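# Rehang the mismatched flower on a matching free peg

## Task

Find the flower hanging on a peg whose colour differs from its own, and rehang it on an unoccupied peg of the flower's colour. No stem may be bent out of shape. At the end the dryer must hang on its rail, and every flower must hang upside down (head below) with its clip holding it by the stem.

## Robot and tools

Robot: two arms, left_arm and right_arm, each with six joints and a parallel gripper. Joint order per arm, used in every command and every result: waist, shoulder, elbow, wrist pitch, wrist yaw, wrist roll. Wrist yaw is reversed on both arms, so its sign in commands, results and refusals is opposite to the arm's own convention. Stated ranges in rad: waist -2.618 to 3.054, shoulder 0.000 to 3.142, elbow 0.000 to 3.142, wrist pitch -1.571 to 1.571, wrist yaw -1.571 to 1.571 (flip the signs for your numbers), wrist roll -2.094 to 2.094. Real limits may differ by up to 0.059 rad.

Frame: all hand positions, orientations and velocities are in the scene frame. Its origin sits at table-top height halfway between the arms' nominal bases; +z is up, +x points out over the table, and left_arm is on the +y side (this is unrelated to left or right in images). Real bases are offset from nominal; a BASES line, if shown, gives them. Reported hand poses can be a few cm off, worse at long reach. The gripper's fingers point along its +z axis and close along its y axis; end_effector_position is the point between the pads, roughly 1 cm short of the tips.

Command rows: every row is one flat list of 14 numbers in [-1, 1] covering both arms: left_arm's six joint values then its opening, then right_arm's six joint values then its opening. Joint values are offsets, not poses: they count from the arm's Joint targets as they stand when the action (or move) begins, not from the previous row. Scale: 1.0 equals 2.224 rad for waist, shoulder and elbow, and 8.485 rad for the three wrist joints. Opening is absolute: +1 fully open, -1 closed; values in between set where grip_measured should read. To leave an arm still, send 0 for its joints and repeat its current opening (0 is a real opening command).

execute_actions(actions, cameras): actions is a list of actions; each action is a list of up to 15 rows, one row per 1/30 s step, with the last row held to fill 15 steps. An empty list just reports state and images. Any action that would push a joint more than 0.059 rad beyond its range (from the start-of-action targets) is refused for both arms; a malformed action or a failing first action rejects the whole call. Per step, a joint target cannot lead its measured angle by more than 0.339 rad (first three joints) or 2.2 rad (wrists), and targets implying a hand jump over 200 mm are scaled back, so big motions need several actions.

move(target, speed, blend, opening_speed, blocking, cameras): target is one 14-number row or a list of up to 15 rows; every row is an offset from the same starting Joint targets. Joints travel in step along joint-space paths, so grippers trace curves, with no collision avoidance. speed is the top joint speed in rad/s (0.01 to 12.57, default 0.5), one value or one per target. blend (rad) rounds corners between listed targets. opening_speed (0.2 or more, per second on the -1 to +1 scale) closes gently; use a low value on stems. blocking=false returns early while the move continues. Paths over 10 s stop short. The result adds a move: line: done, off_target (resting more than 0.035 rad away), moving, held, or fault, plus limits=held if steps were withheld. done does not mean no contact.

wait(seconds 0 to 10) lets time pass holding commands. stop brakes a running move. zoom_image(camera, region [x0, y0, x1, y1], at most 504 by 504 px, origin top-left) enlarges the latest image of a camera. finished_scene(scene=1) ends the scene for good.

Cameras (896x504 each): cam_head_left, cam_head_right, cam_high, cam_low, cam_left_wrist, cam_right_wrist. The cameras argument chooses which come back; omitted or ["all"] gives all, [] gives none, an unknown name voids the call.

Result lines: end_effector_position (m) and end_effector_quat_wxyz per gripper; Joint positions and Joint velocities per arm (six joints in rad and rad/s, then finger gap in m, 0.094 when open; within noise means still); Joint targets, the base for your next offsets; Tool commands; grip_measured, on the opening scale and up to about 2.7 mm wide when empty; Joint torques (positive toward larger angle, readings for joints 1 to 3 wrap at ±28 N m); step readings after execute_actions. joint sent to its limit means a joint reached its real end. joint command not followed means the clearance check altered targets. MOTOR HOT appears near 75 °C; OVER-TEMPERATURE FAULT at 90 °C folds that arm away for the rest of the scene.

Cautions: close slowly on stems so they are not crushed or bent; the grip saturates at force limit about 0.05 below first-touch reading (more for small or round items). Release by commanding an opening well above grip_measured. Do not drop anything or let go of moving parts, never let anything leave the table, avoid fast impacts and hard presses, and keep the two arms and their fingers apart. A camera cable touching something counts as touching. Loose objects may get brief nudges. Holding loads, long stretches or pushing against unreachable poses heat motors; to stop a push, command targets back past the measured positions.

Each tool is called after ">>>" as a command line: name --argument value for each argument, lists and objects as JSON in quotes; but a table of rows of numbers goes row by row, as --pt "numbers of a row", without its own name.

## Session

>>> execute_actions --actions '[]'

Scene clock: 0.00 s.
left_arm: end_effector_position=(+0.3992, +0.3093, +0.1067) grip_measured=+1.000 end_effector_quat_wxyz=(+0.604, -0.028, +0.795, +0.039) | right_arm: end_effector_position=(+0.3574, -0.2733, +0.1338) grip_measured=+1.000 end_effector_quat_wxyz=(+0.628, +0.053, +0.773, -0.070)
Joint positions: left_arm=[0.005 1.587 0.366 0.951 0.038 0.019 0.094] | right_arm=[0.089 1.499 0.358 0.933 -0.25 0.01 0.094]
Joint velocities: within noise
Joint torques (N m): no reading
Heat: left arm: 27 °C; right arm: 26 °C.
Joint targets: left_arm=[0.006 1.571 0.383 0.965 0.044 0.013] | right_arm=[0.089 1.483 0.375 0.946 -0.257 0.003]
Tool commands: left_gripper/opening=+1.0 right_gripper/opening=+1.0

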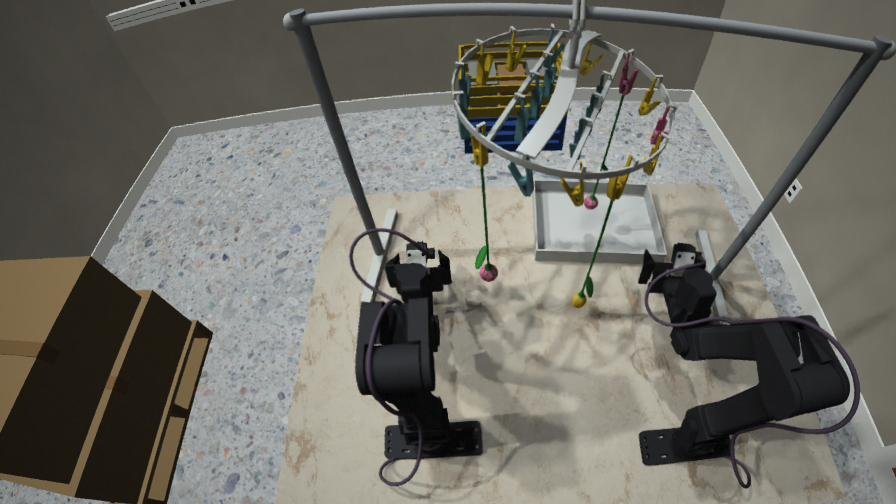

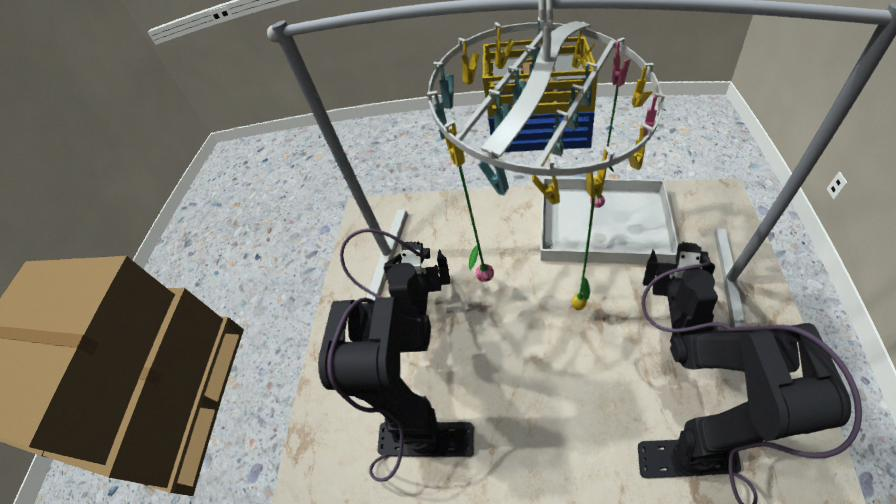

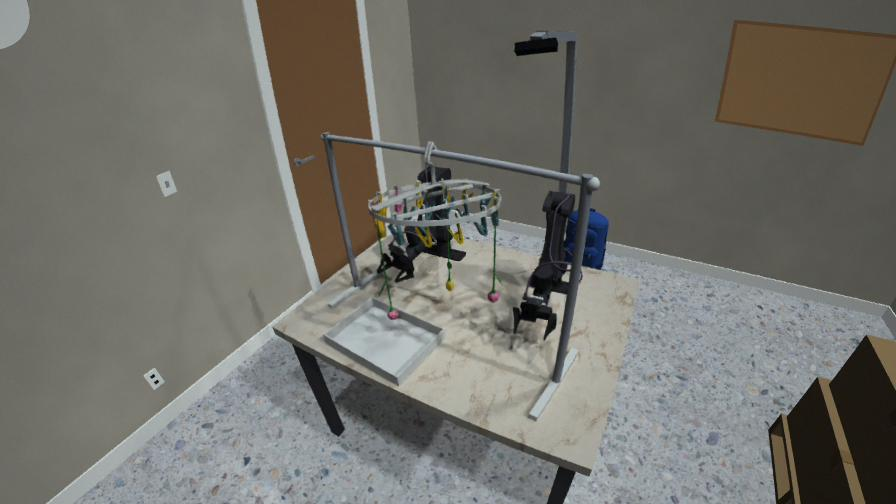

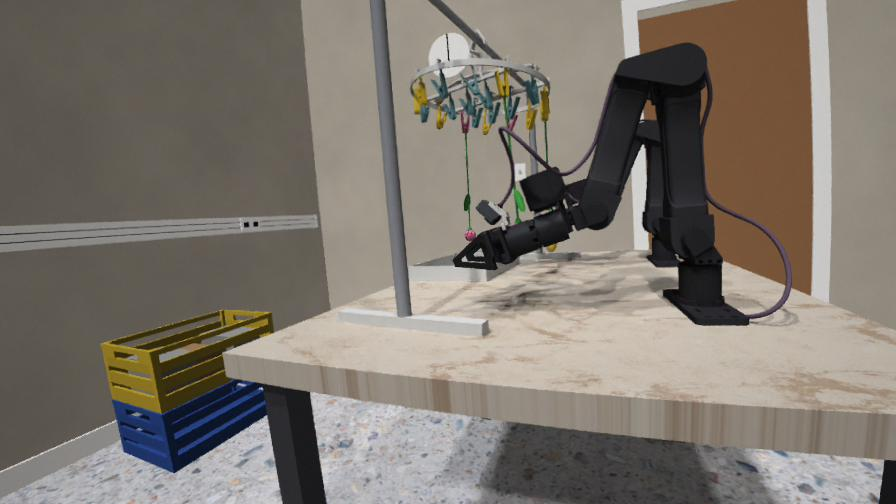

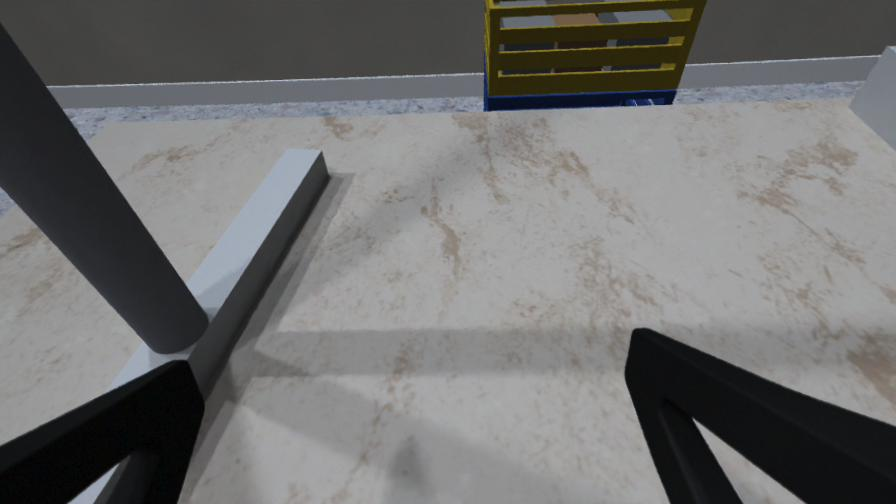

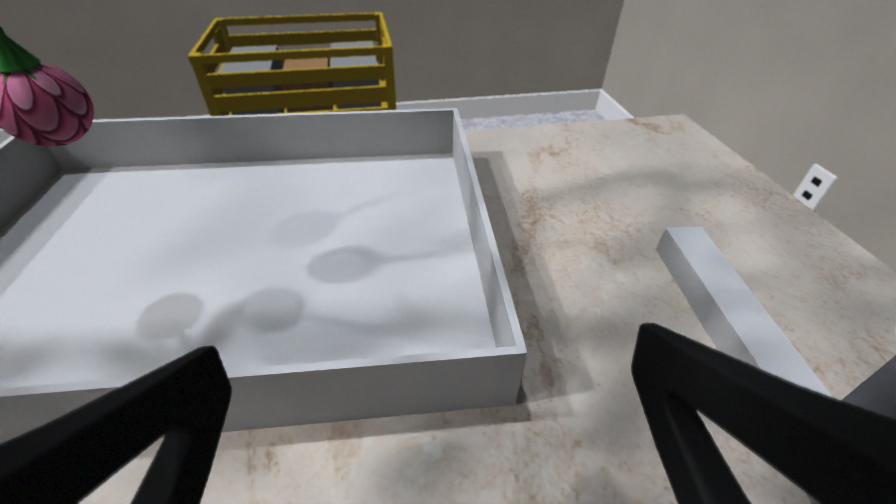

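>>> zoom_image --camera "cam_head_left" --region '[430, 0, 700, 320]'

>>> zoom_image --camera "cam_head_right" --region '[410, 0, 690, 320]'

>>> zoom_image --camera "cam_high" --region '[340, 120, 540, 340]'

>>> zoom_image --camera "cam_low" --region '[380, 20, 620, 290]'

Scaled by 1.575 from the camera's 896x504 image, which has a finer 1280x720 frame.

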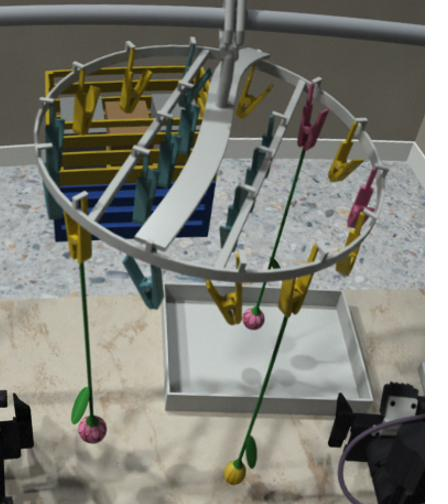

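Scaled by 1.575 from the camera's 896x504 image, which has a finer 1280x720 frame.

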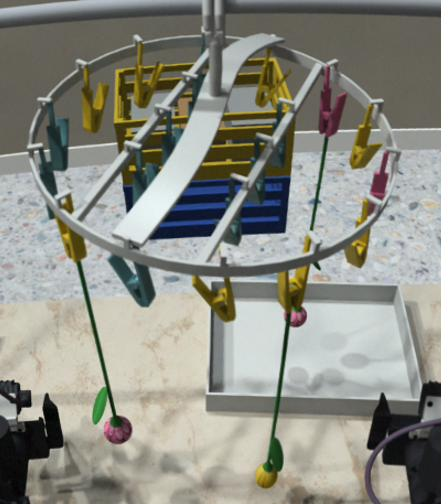

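Scaled by 2.291 from the camera's 896x504 image, which has a finer 1280x720 frame.

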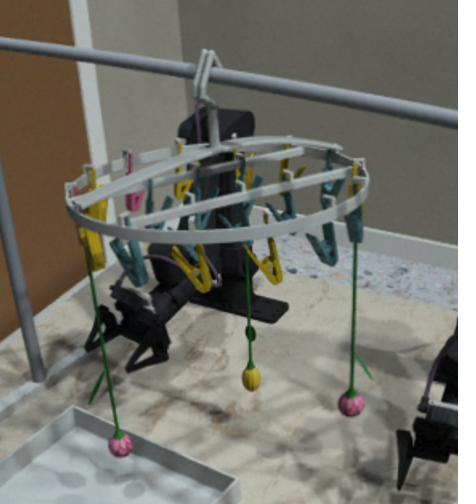

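Scaled by 1.867 from the camera's 896x504 image, which has a finer 1280x720 frame.

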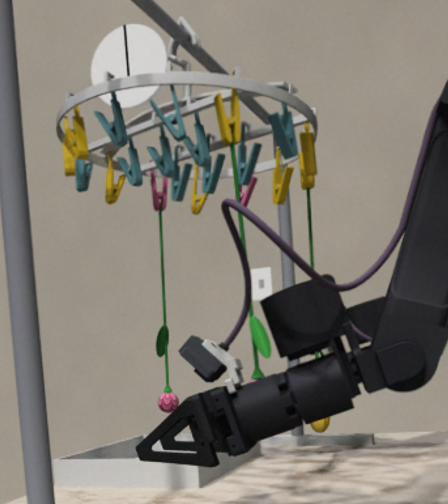

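>>> zoom_image --camera "cam_head_left" --region '[450, 110, 550, 210]'

>>> zoom_image --camera "cam_head_left" --region '[580, 40, 700, 210]'

>>> zoom_image --camera "cam_head_right" --region '[570, 30, 690, 210]'

>>> zoom_image --camera "cam_head_right" --region '[420, 90, 530, 210]'

>>> zoom_image --camera "cam_low" --region '[400, 40, 560, 150]'

>>> zoom_image --camera "cam_high" --region '[360, 170, 510, 270]'

Scaled by 5.040 from the camera's 896x504 image, which has a finer 1280x720 frame.

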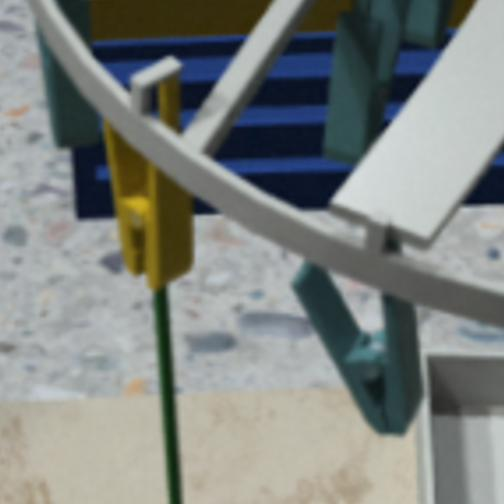

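Scaled by 2.965 from the camera's 896x504 image, which has a finer 1280x720 frame.

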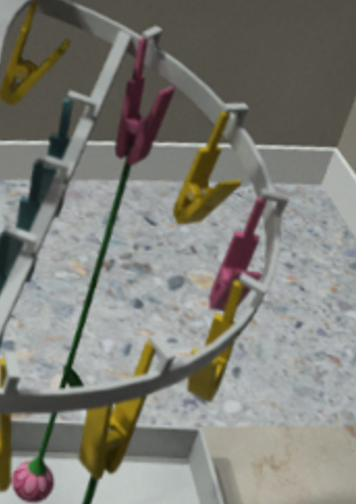

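Scaled by 2.800 from the camera's 896x504 image, which has a finer 1280x720 frame.

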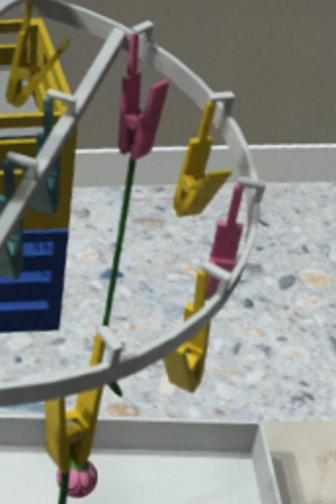

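Scaled by 4.200 from the camera's 896x504 image, which has a finer 1280x720 frame.

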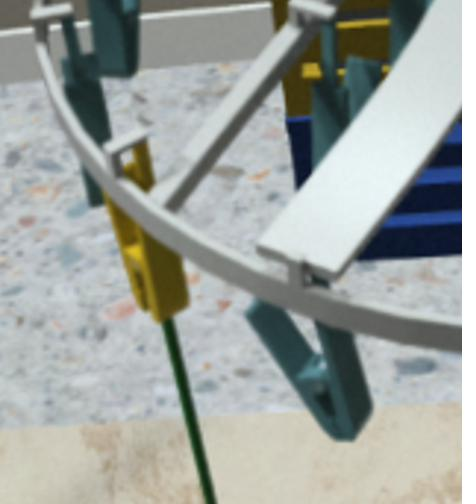

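Scaled by 3.150 from the camera's 896x504 image, which has a finer 1280x720 frame.

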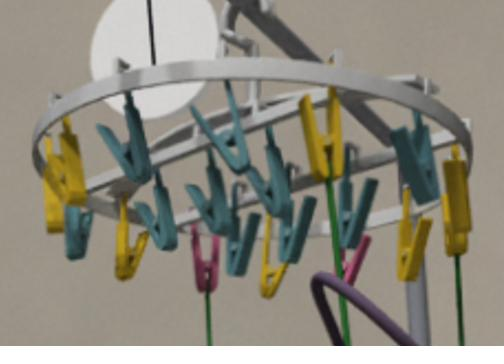

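Scaled by 3.360 from the camera's 896x504 image, which has a finer 1280x720 frame.

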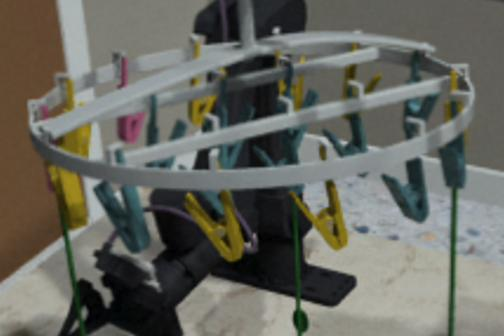

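>>> move --target '[0, -0.1349, 0, -0.03536, 0, 0, 1, 0, -0.1349, 0, -0.03536, 0, 0, 1]'

Scene clock: 163.40 s.
left_arm: end_effector_position=(+0.3801, +0.3081, +0.1559) grip_measured=+1.000 end_effector_quat_wxyz=(+0.621, -0.028, +0.783, +0.040) | right_arm: end_effector_position=(+0.3352, -0.2750, +0.1851) grip_measured=+1.000 end_effector_quat_wxyz=(+0.651, +0.052, +0.754, -0.071)
Joint positions: left_arm=[0.005 1.295 0.366 0.701 0.038 0.019 0.094] | right_arm=[0.089 1.206 0.358 0.7 -0.25 -0.003 0.094]
Joint velocities: within noise
Joint torques (N m): left_arm=[-0.03 -5.61 6.71 1.27 -0.01 -0.04] | right_arm=[0.05 -5.57 9.14 1.51 -0.06 0.01]
Heat: left arm: 34 °C; right arm: 33 °C.
Joint targets: left_arm=[0.006 1.271 0.383 0.665 0.044 0.013] | right_arm=[0.089 1.183 0.375 0.646 -0.257 0.003]
move: off_target (left_arm, right_arm); left_arm: the wrist pitch is farthest, 0.036 rad from its target; right_arm: the wrist pitch is farthest, 0.054 rad from its target

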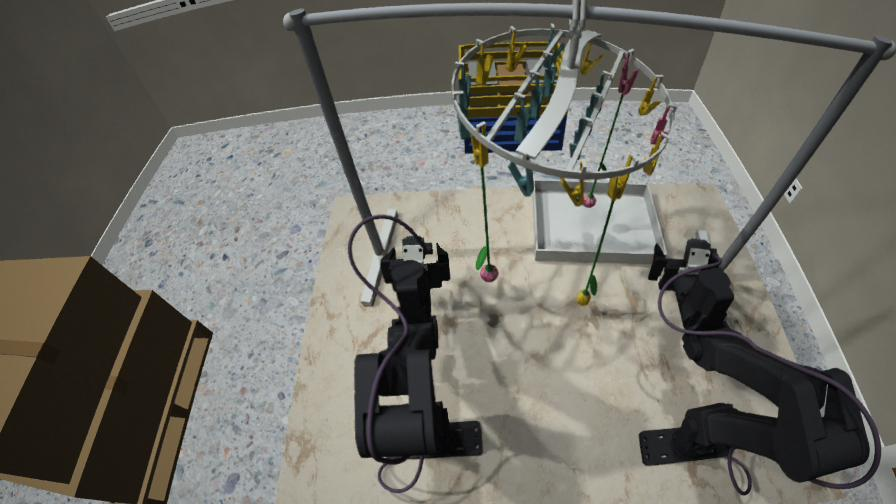

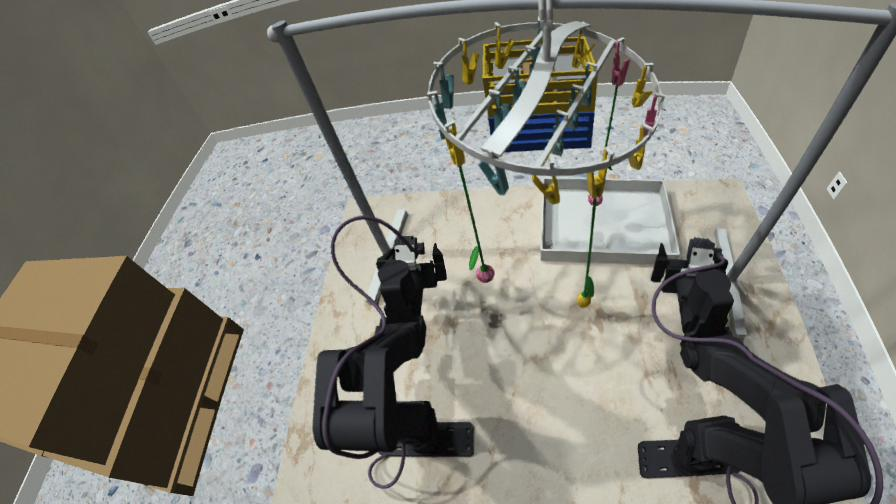

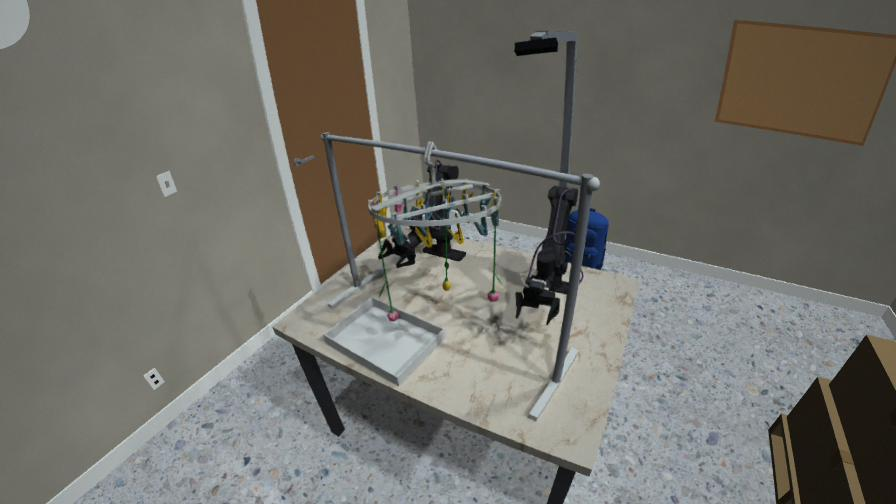

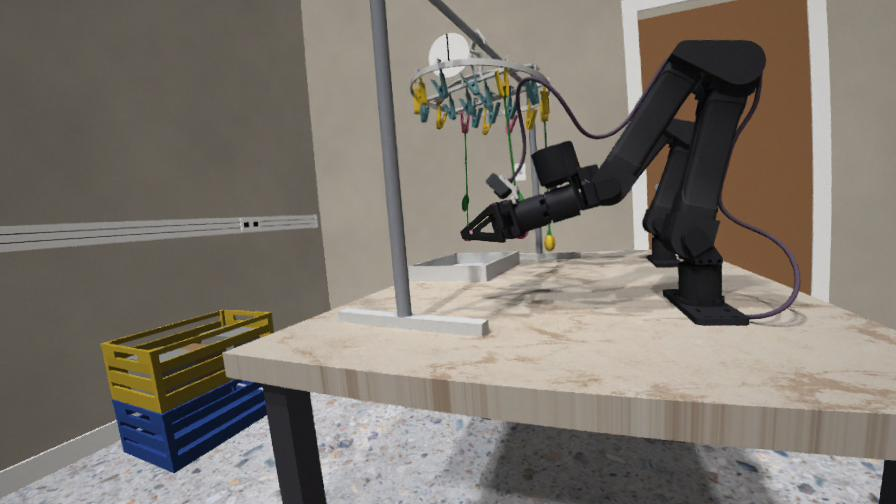

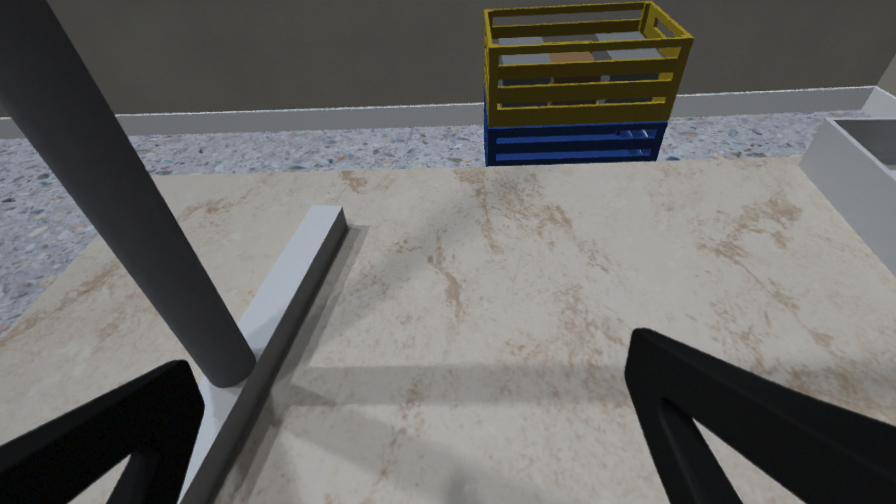

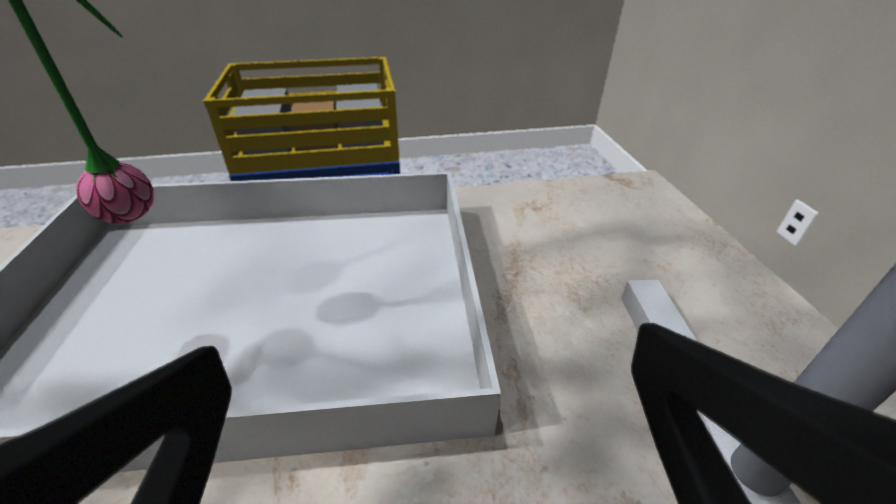

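>>> zoom_image --camera "cam_left_wrist" --region '[0, 0, 448, 252]'

>>> zoom_image --camera "cam_left_wrist" --region '[0, 252, 448, 504]'

>>> zoom_image --camera "cam_right_wrist" --region '[448, 252, 896, 504]'

Scaled by 1.125 from the camera's 896x504 image, which has a finer 1280x720 frame.

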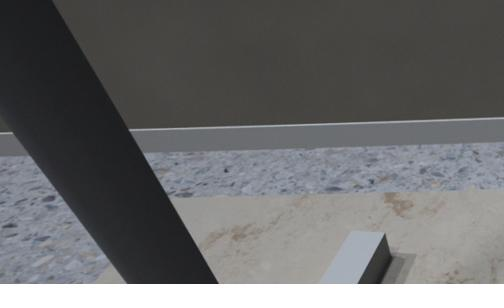

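Scaled by 1.125 from the camera's 896x504 image, which has a finer 1280x720 frame.

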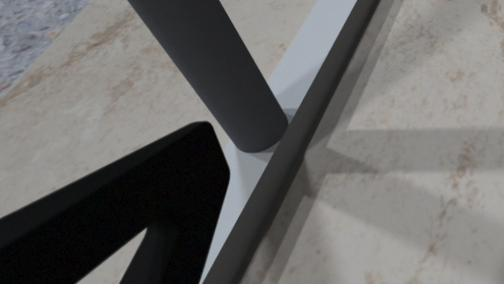

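Scaled by 1.125 from the camera's 896x504 image, which has a finer 1280x720 frame.

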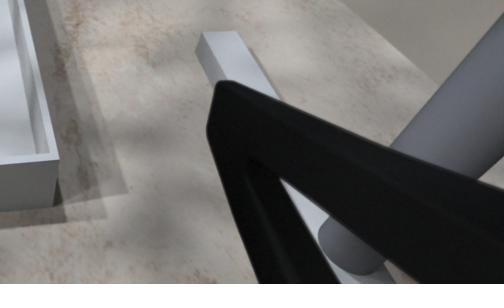

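>>> move --target '[0, 0, 0, 0, 0, 0, -1, 0, 0, 0, 0, 0, 0, -1]' --opening_speed 2

Scene clock: 256.87 s.
left_arm: end_effector_position=(+0.3801, +0.3081, +0.1559) grip_measured=-0.987 end_effector_quat_wxyz=(+0.621, -0.028, +0.783, +0.040) | right_arm: end_effector_position=(+0.3352, -0.2750, +0.1851) grip_measured=-0.979 end_effector_quat_wxyz=(+0.651, +0.052, +0.754, -0.071)
Joint positions: left_arm=[0.005 1.295 0.366 0.701 0.038 0.019 0.001] | right_arm=[0.089 1.206 0.358 0.7 -0.25 -0.003 0.001]
Joint velocities: within noise
Joint torques (N m): left_arm=[-0.1 -5.52 6.69 1.27 -0.03 0.05] | right_arm=[0.03 -5.57 9.14 1.5 -0.06 0.01]
Heat: left arm: 32 °C; right arm: 34 °C.
Joint targets: left_arm=[0.006 1.271 0.383 0.665 0.044 0.013] | right_arm=[0.089 1.183 0.375 0.646 -0.257 0.003]
move: off_target (left_arm, right_arm); left_arm: the wrist pitch is farthest, 0.036 rad from its target; right_arm: the wrist pitch is farthest, 0.054 rad from its target

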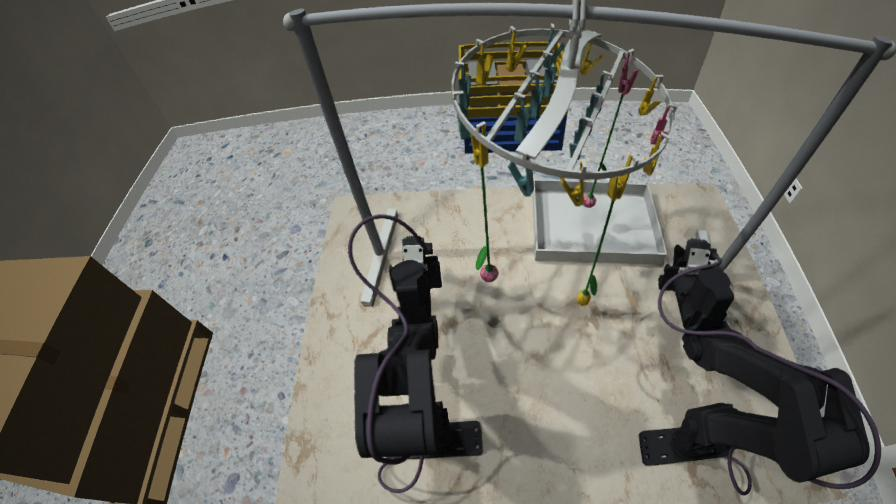

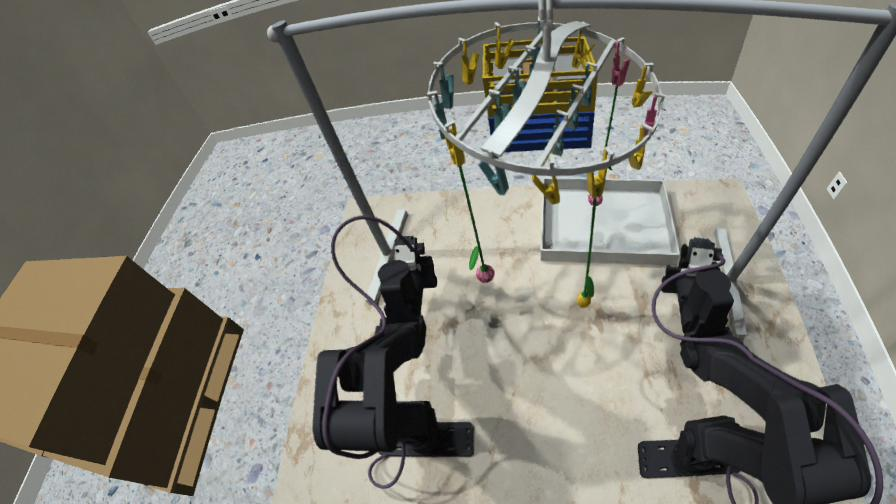

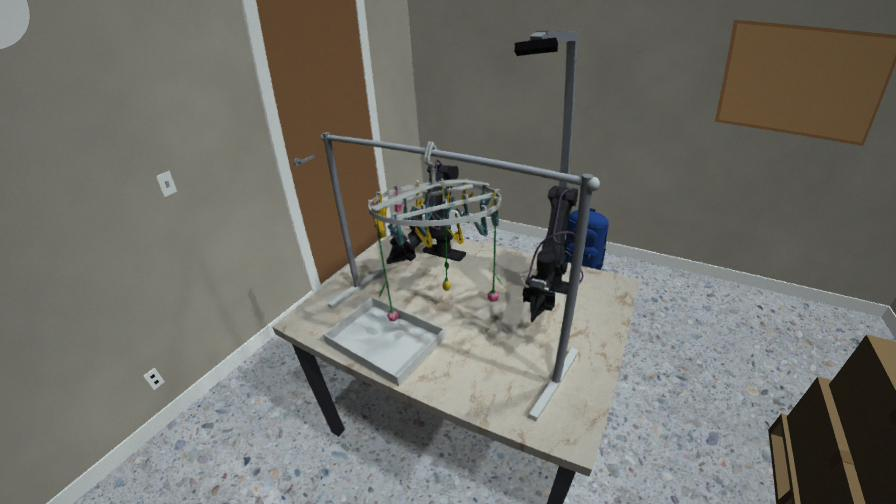

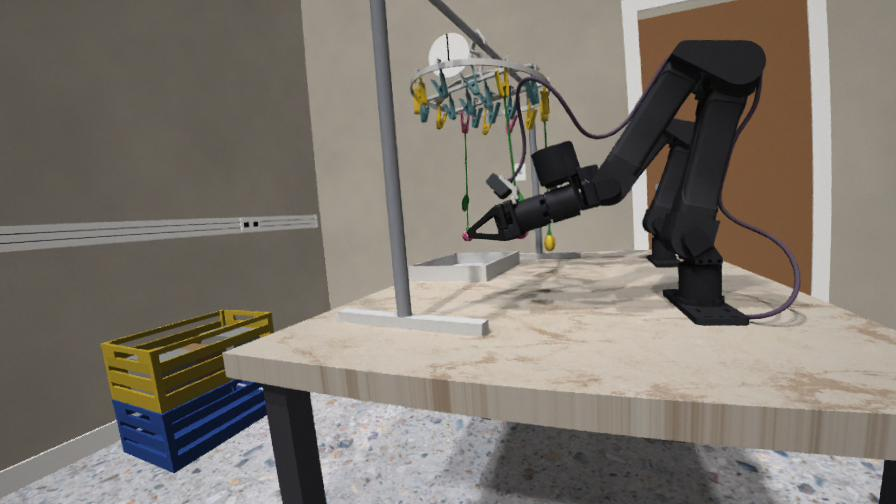

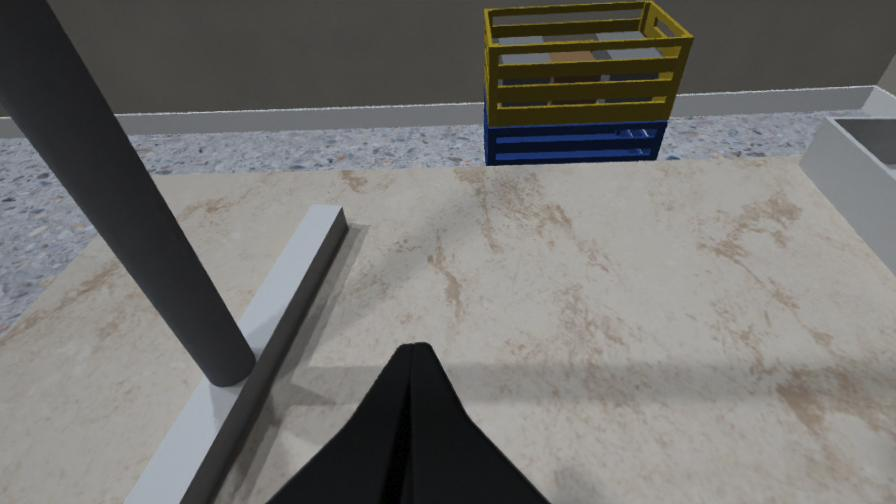

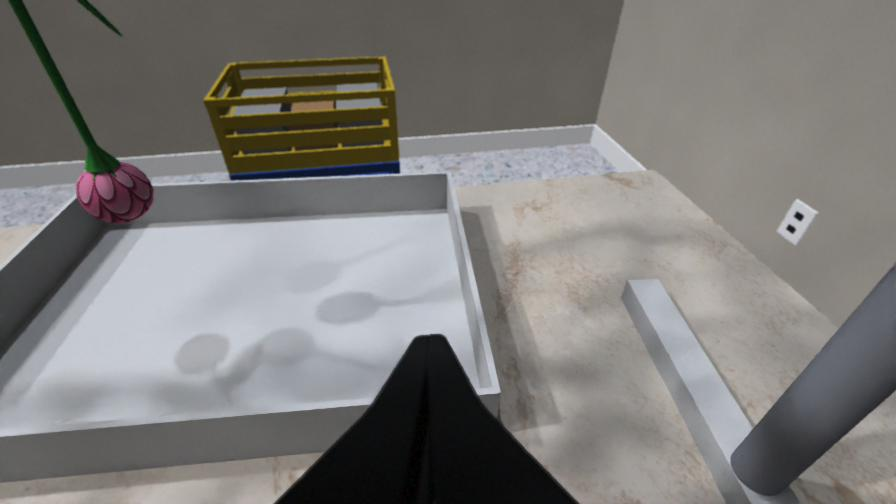

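>>> zoom_image --camera "cam_head_left" --region '[370, 220, 470, 300]'

>>> zoom_image --camera "cam_head_left" --region '[640, 220, 740, 300]'

>>> zoom_image --camera "cam_head_right" --region '[370, 220, 470, 300]'

>>> zoom_image --camera "cam_head_right" --region '[640, 220, 740, 300]'

Scaled by 5.040 from the camera's 896x504 image, which has a finer 1280x720 frame.

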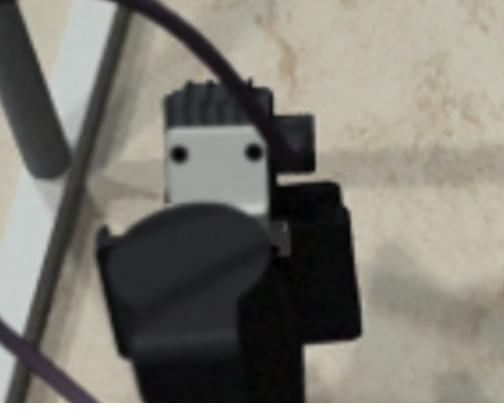

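Scaled by 5.040 from the camera's 896x504 image, which has a finer 1280x720 frame.

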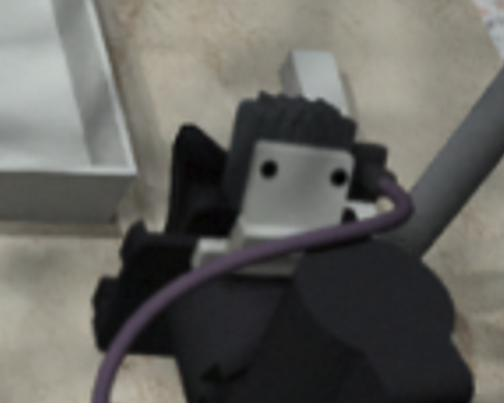

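Scaled by 5.040 from the camera's 896x504 image, which has a finer 1280x720 frame.

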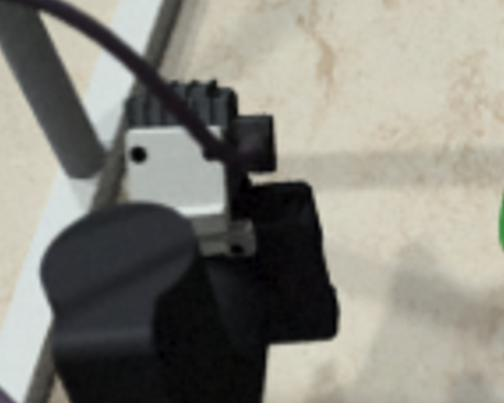

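Scaled by 5.040 from the camera's 896x504 image, which has a finer 1280x720 frame.

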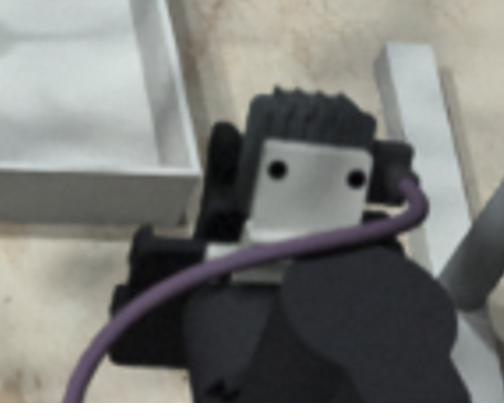

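>>> move --pt "0 -0.2556 0.2984 -0.0983 -0.0052 -0.0015 0 0.005 -0.188 0.3417 -0.108 0.0774 0 0" --pt "-0.0926 -0.2556 0.2984 -0.0983 -0.0052 -0.0015 0 0.005 -0.188 0.3417 -0.108 0.0774 0 0" --speed 0.4

Scene clock: 439.50 s.
left_arm: end_effector_position=(+0.2720, +0.2410, +0.4616) grip_measured=-0.002 end_effector_quat_wxyz=(+0.764, +0.045, +0.642, -0.043) | right_arm: end_effector_position=(+0.2341, -0.1667, +0.4557) grip_measured=-0.002 end_effector_quat_wxyz=(+0.716, -0.170, +0.656, +0.167)
Joint positions: left_arm=[-0.197 0.696 1.001 -0.132 0.013 0.016 0.047] | right_arm=[0.1 0.778 1.085 -0.219 0.395 0.01 0.047]
Joint velocities: within noise
Joint torques (N m): left_arm=[-0.21 0.57 9.46 1.17 -0.1 -0.11] | right_arm=[0.7 -0.66 12.21 1.44 0.08 0.01]
Heat: left arm: 31 °C; right arm: 36 °C.
Joint targets: left_arm=[-0.200 0.702 1.046 -0.169 0.000 0.001] | right_arm=[0.101 0.765 1.135 -0.271 0.400 0.003]
move: off_target (left_arm, right_arm); left_arm: the elbow is farthest, 0.046 rad from its target; right_arm: the wrist pitch is farthest, 0.051 rad from its target

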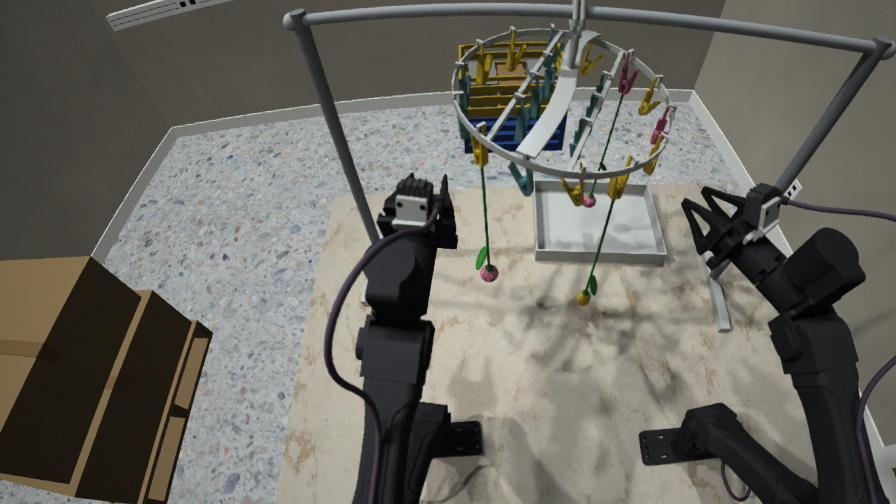

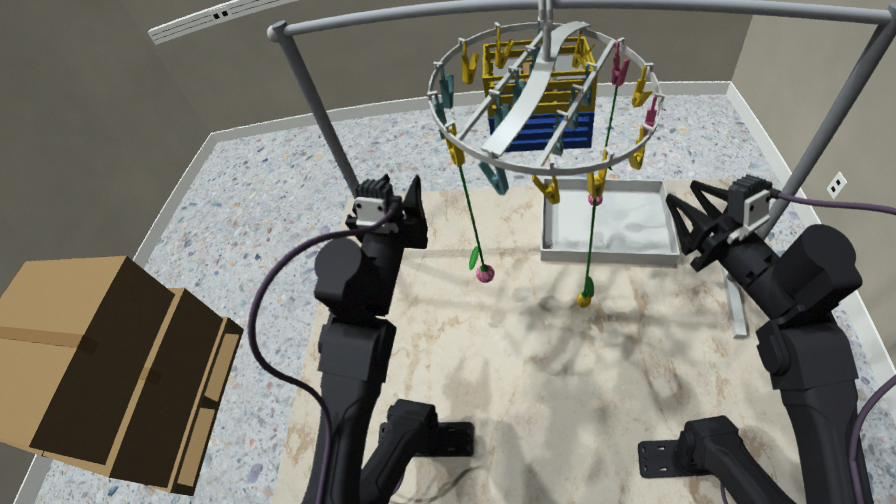

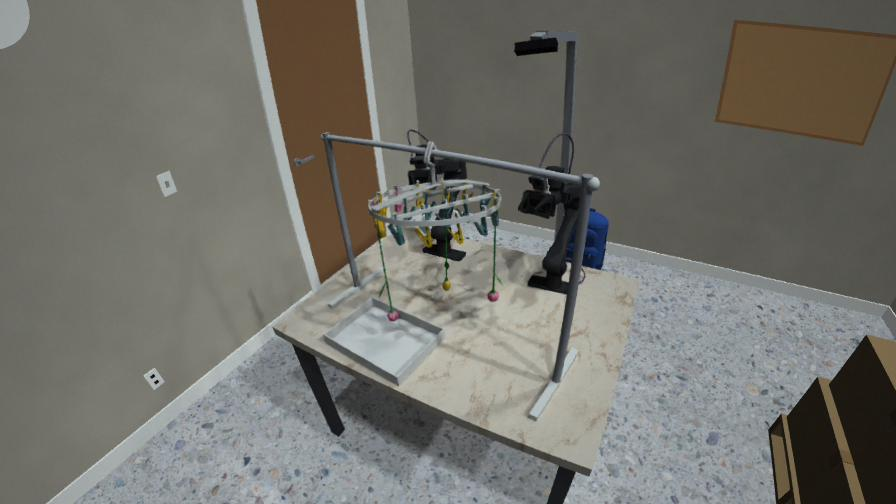

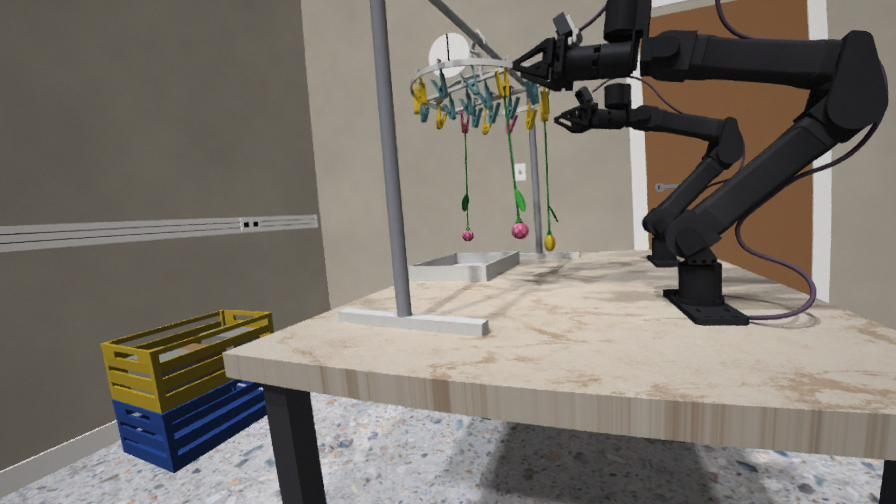

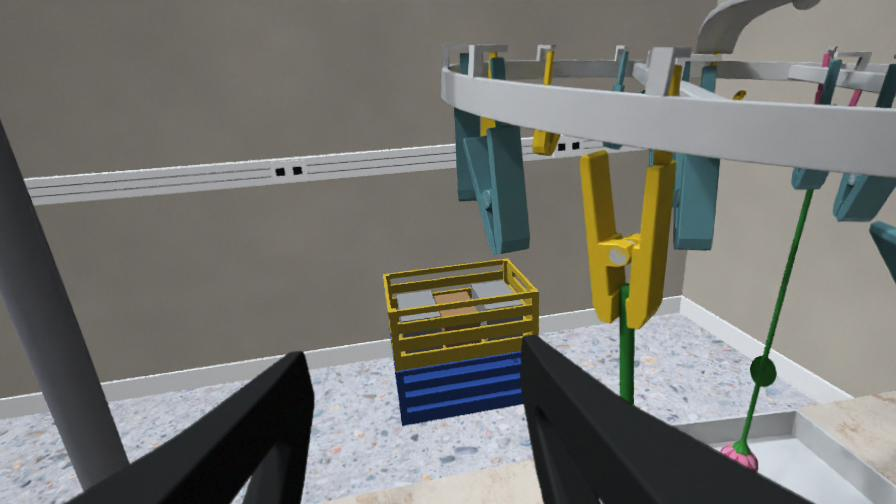

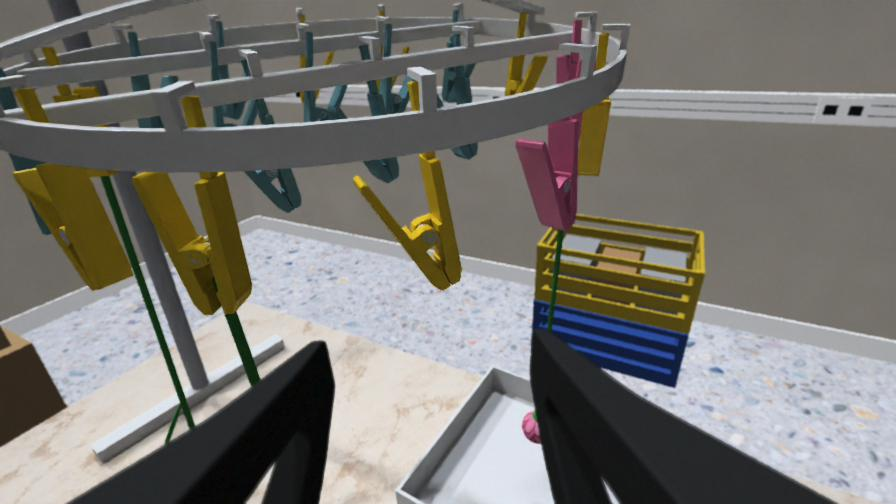

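>>> zoom_image --camera "cam_right_wrist" --region '[480, 0, 680, 250]'

>>> zoom_image --camera "cam_left_wrist" --region '[440, 20, 760, 420]'

>>> zoom_image --camera "cam_right_wrist" --region '[0, 60, 480, 400]'

Scaled by 2.016 from the camera's 896x504 image, which has a finer 1280x720 frame.

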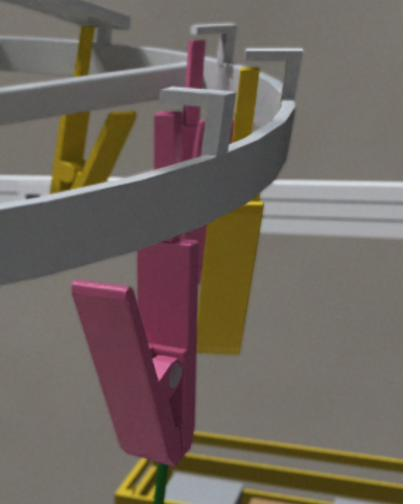

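Scaled by 1.260 from the camera's 896x504 image, which has a finer 1280x720 frame.

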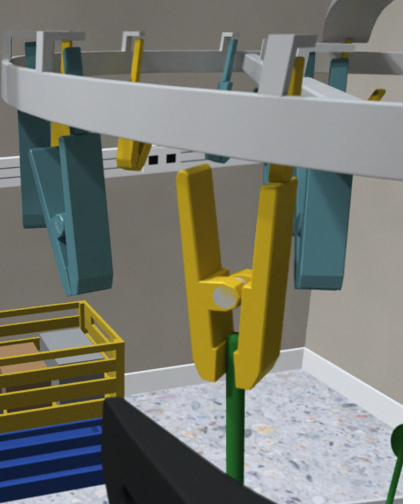

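Scaled by 1.050 from the camera's 896x504 image, which has a finer 1280x720 frame.

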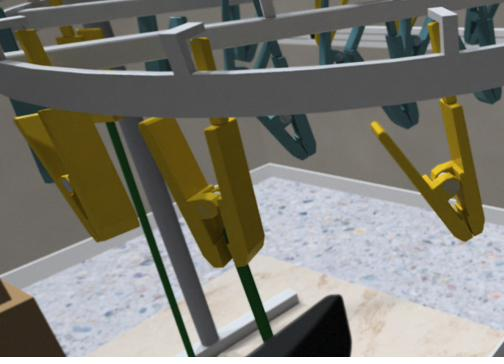

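>>> zoom_image --camera "cam_low" --region '[400, 0, 660, 160]'

>>> zoom_image --camera "cam_head_left" --region '[370, 160, 490, 280]'

>>> zoom_image --camera "cam_head_left" --region '[670, 160, 800, 290]'

Scaled by 1.938 from the camera's 896x504 image, which has a finer 1280x720 frame.

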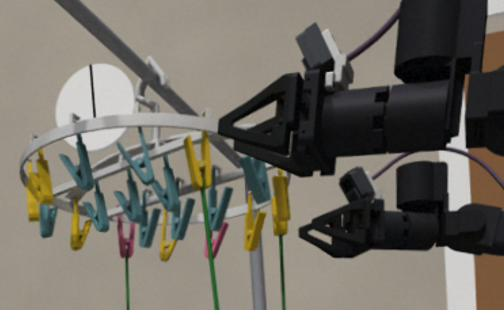

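Scaled by 4.200 from the camera's 896x504 image, which has a finer 1280x720 frame.

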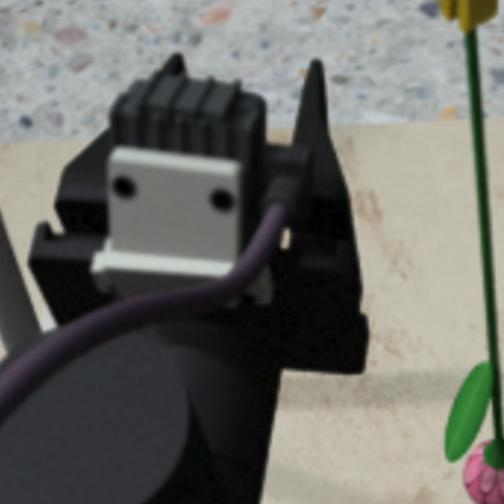

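Scaled by 3.877 from the camera's 896x504 image, which has a finer 1280x720 frame.

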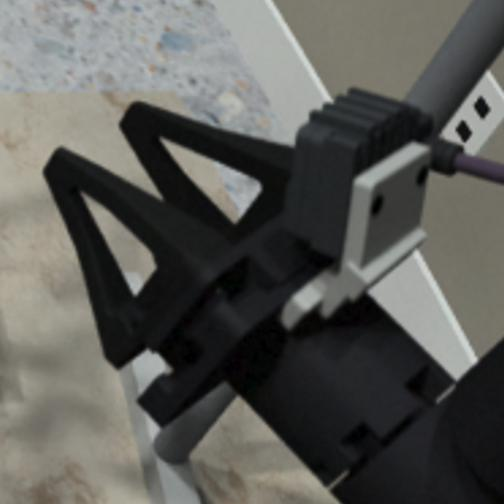

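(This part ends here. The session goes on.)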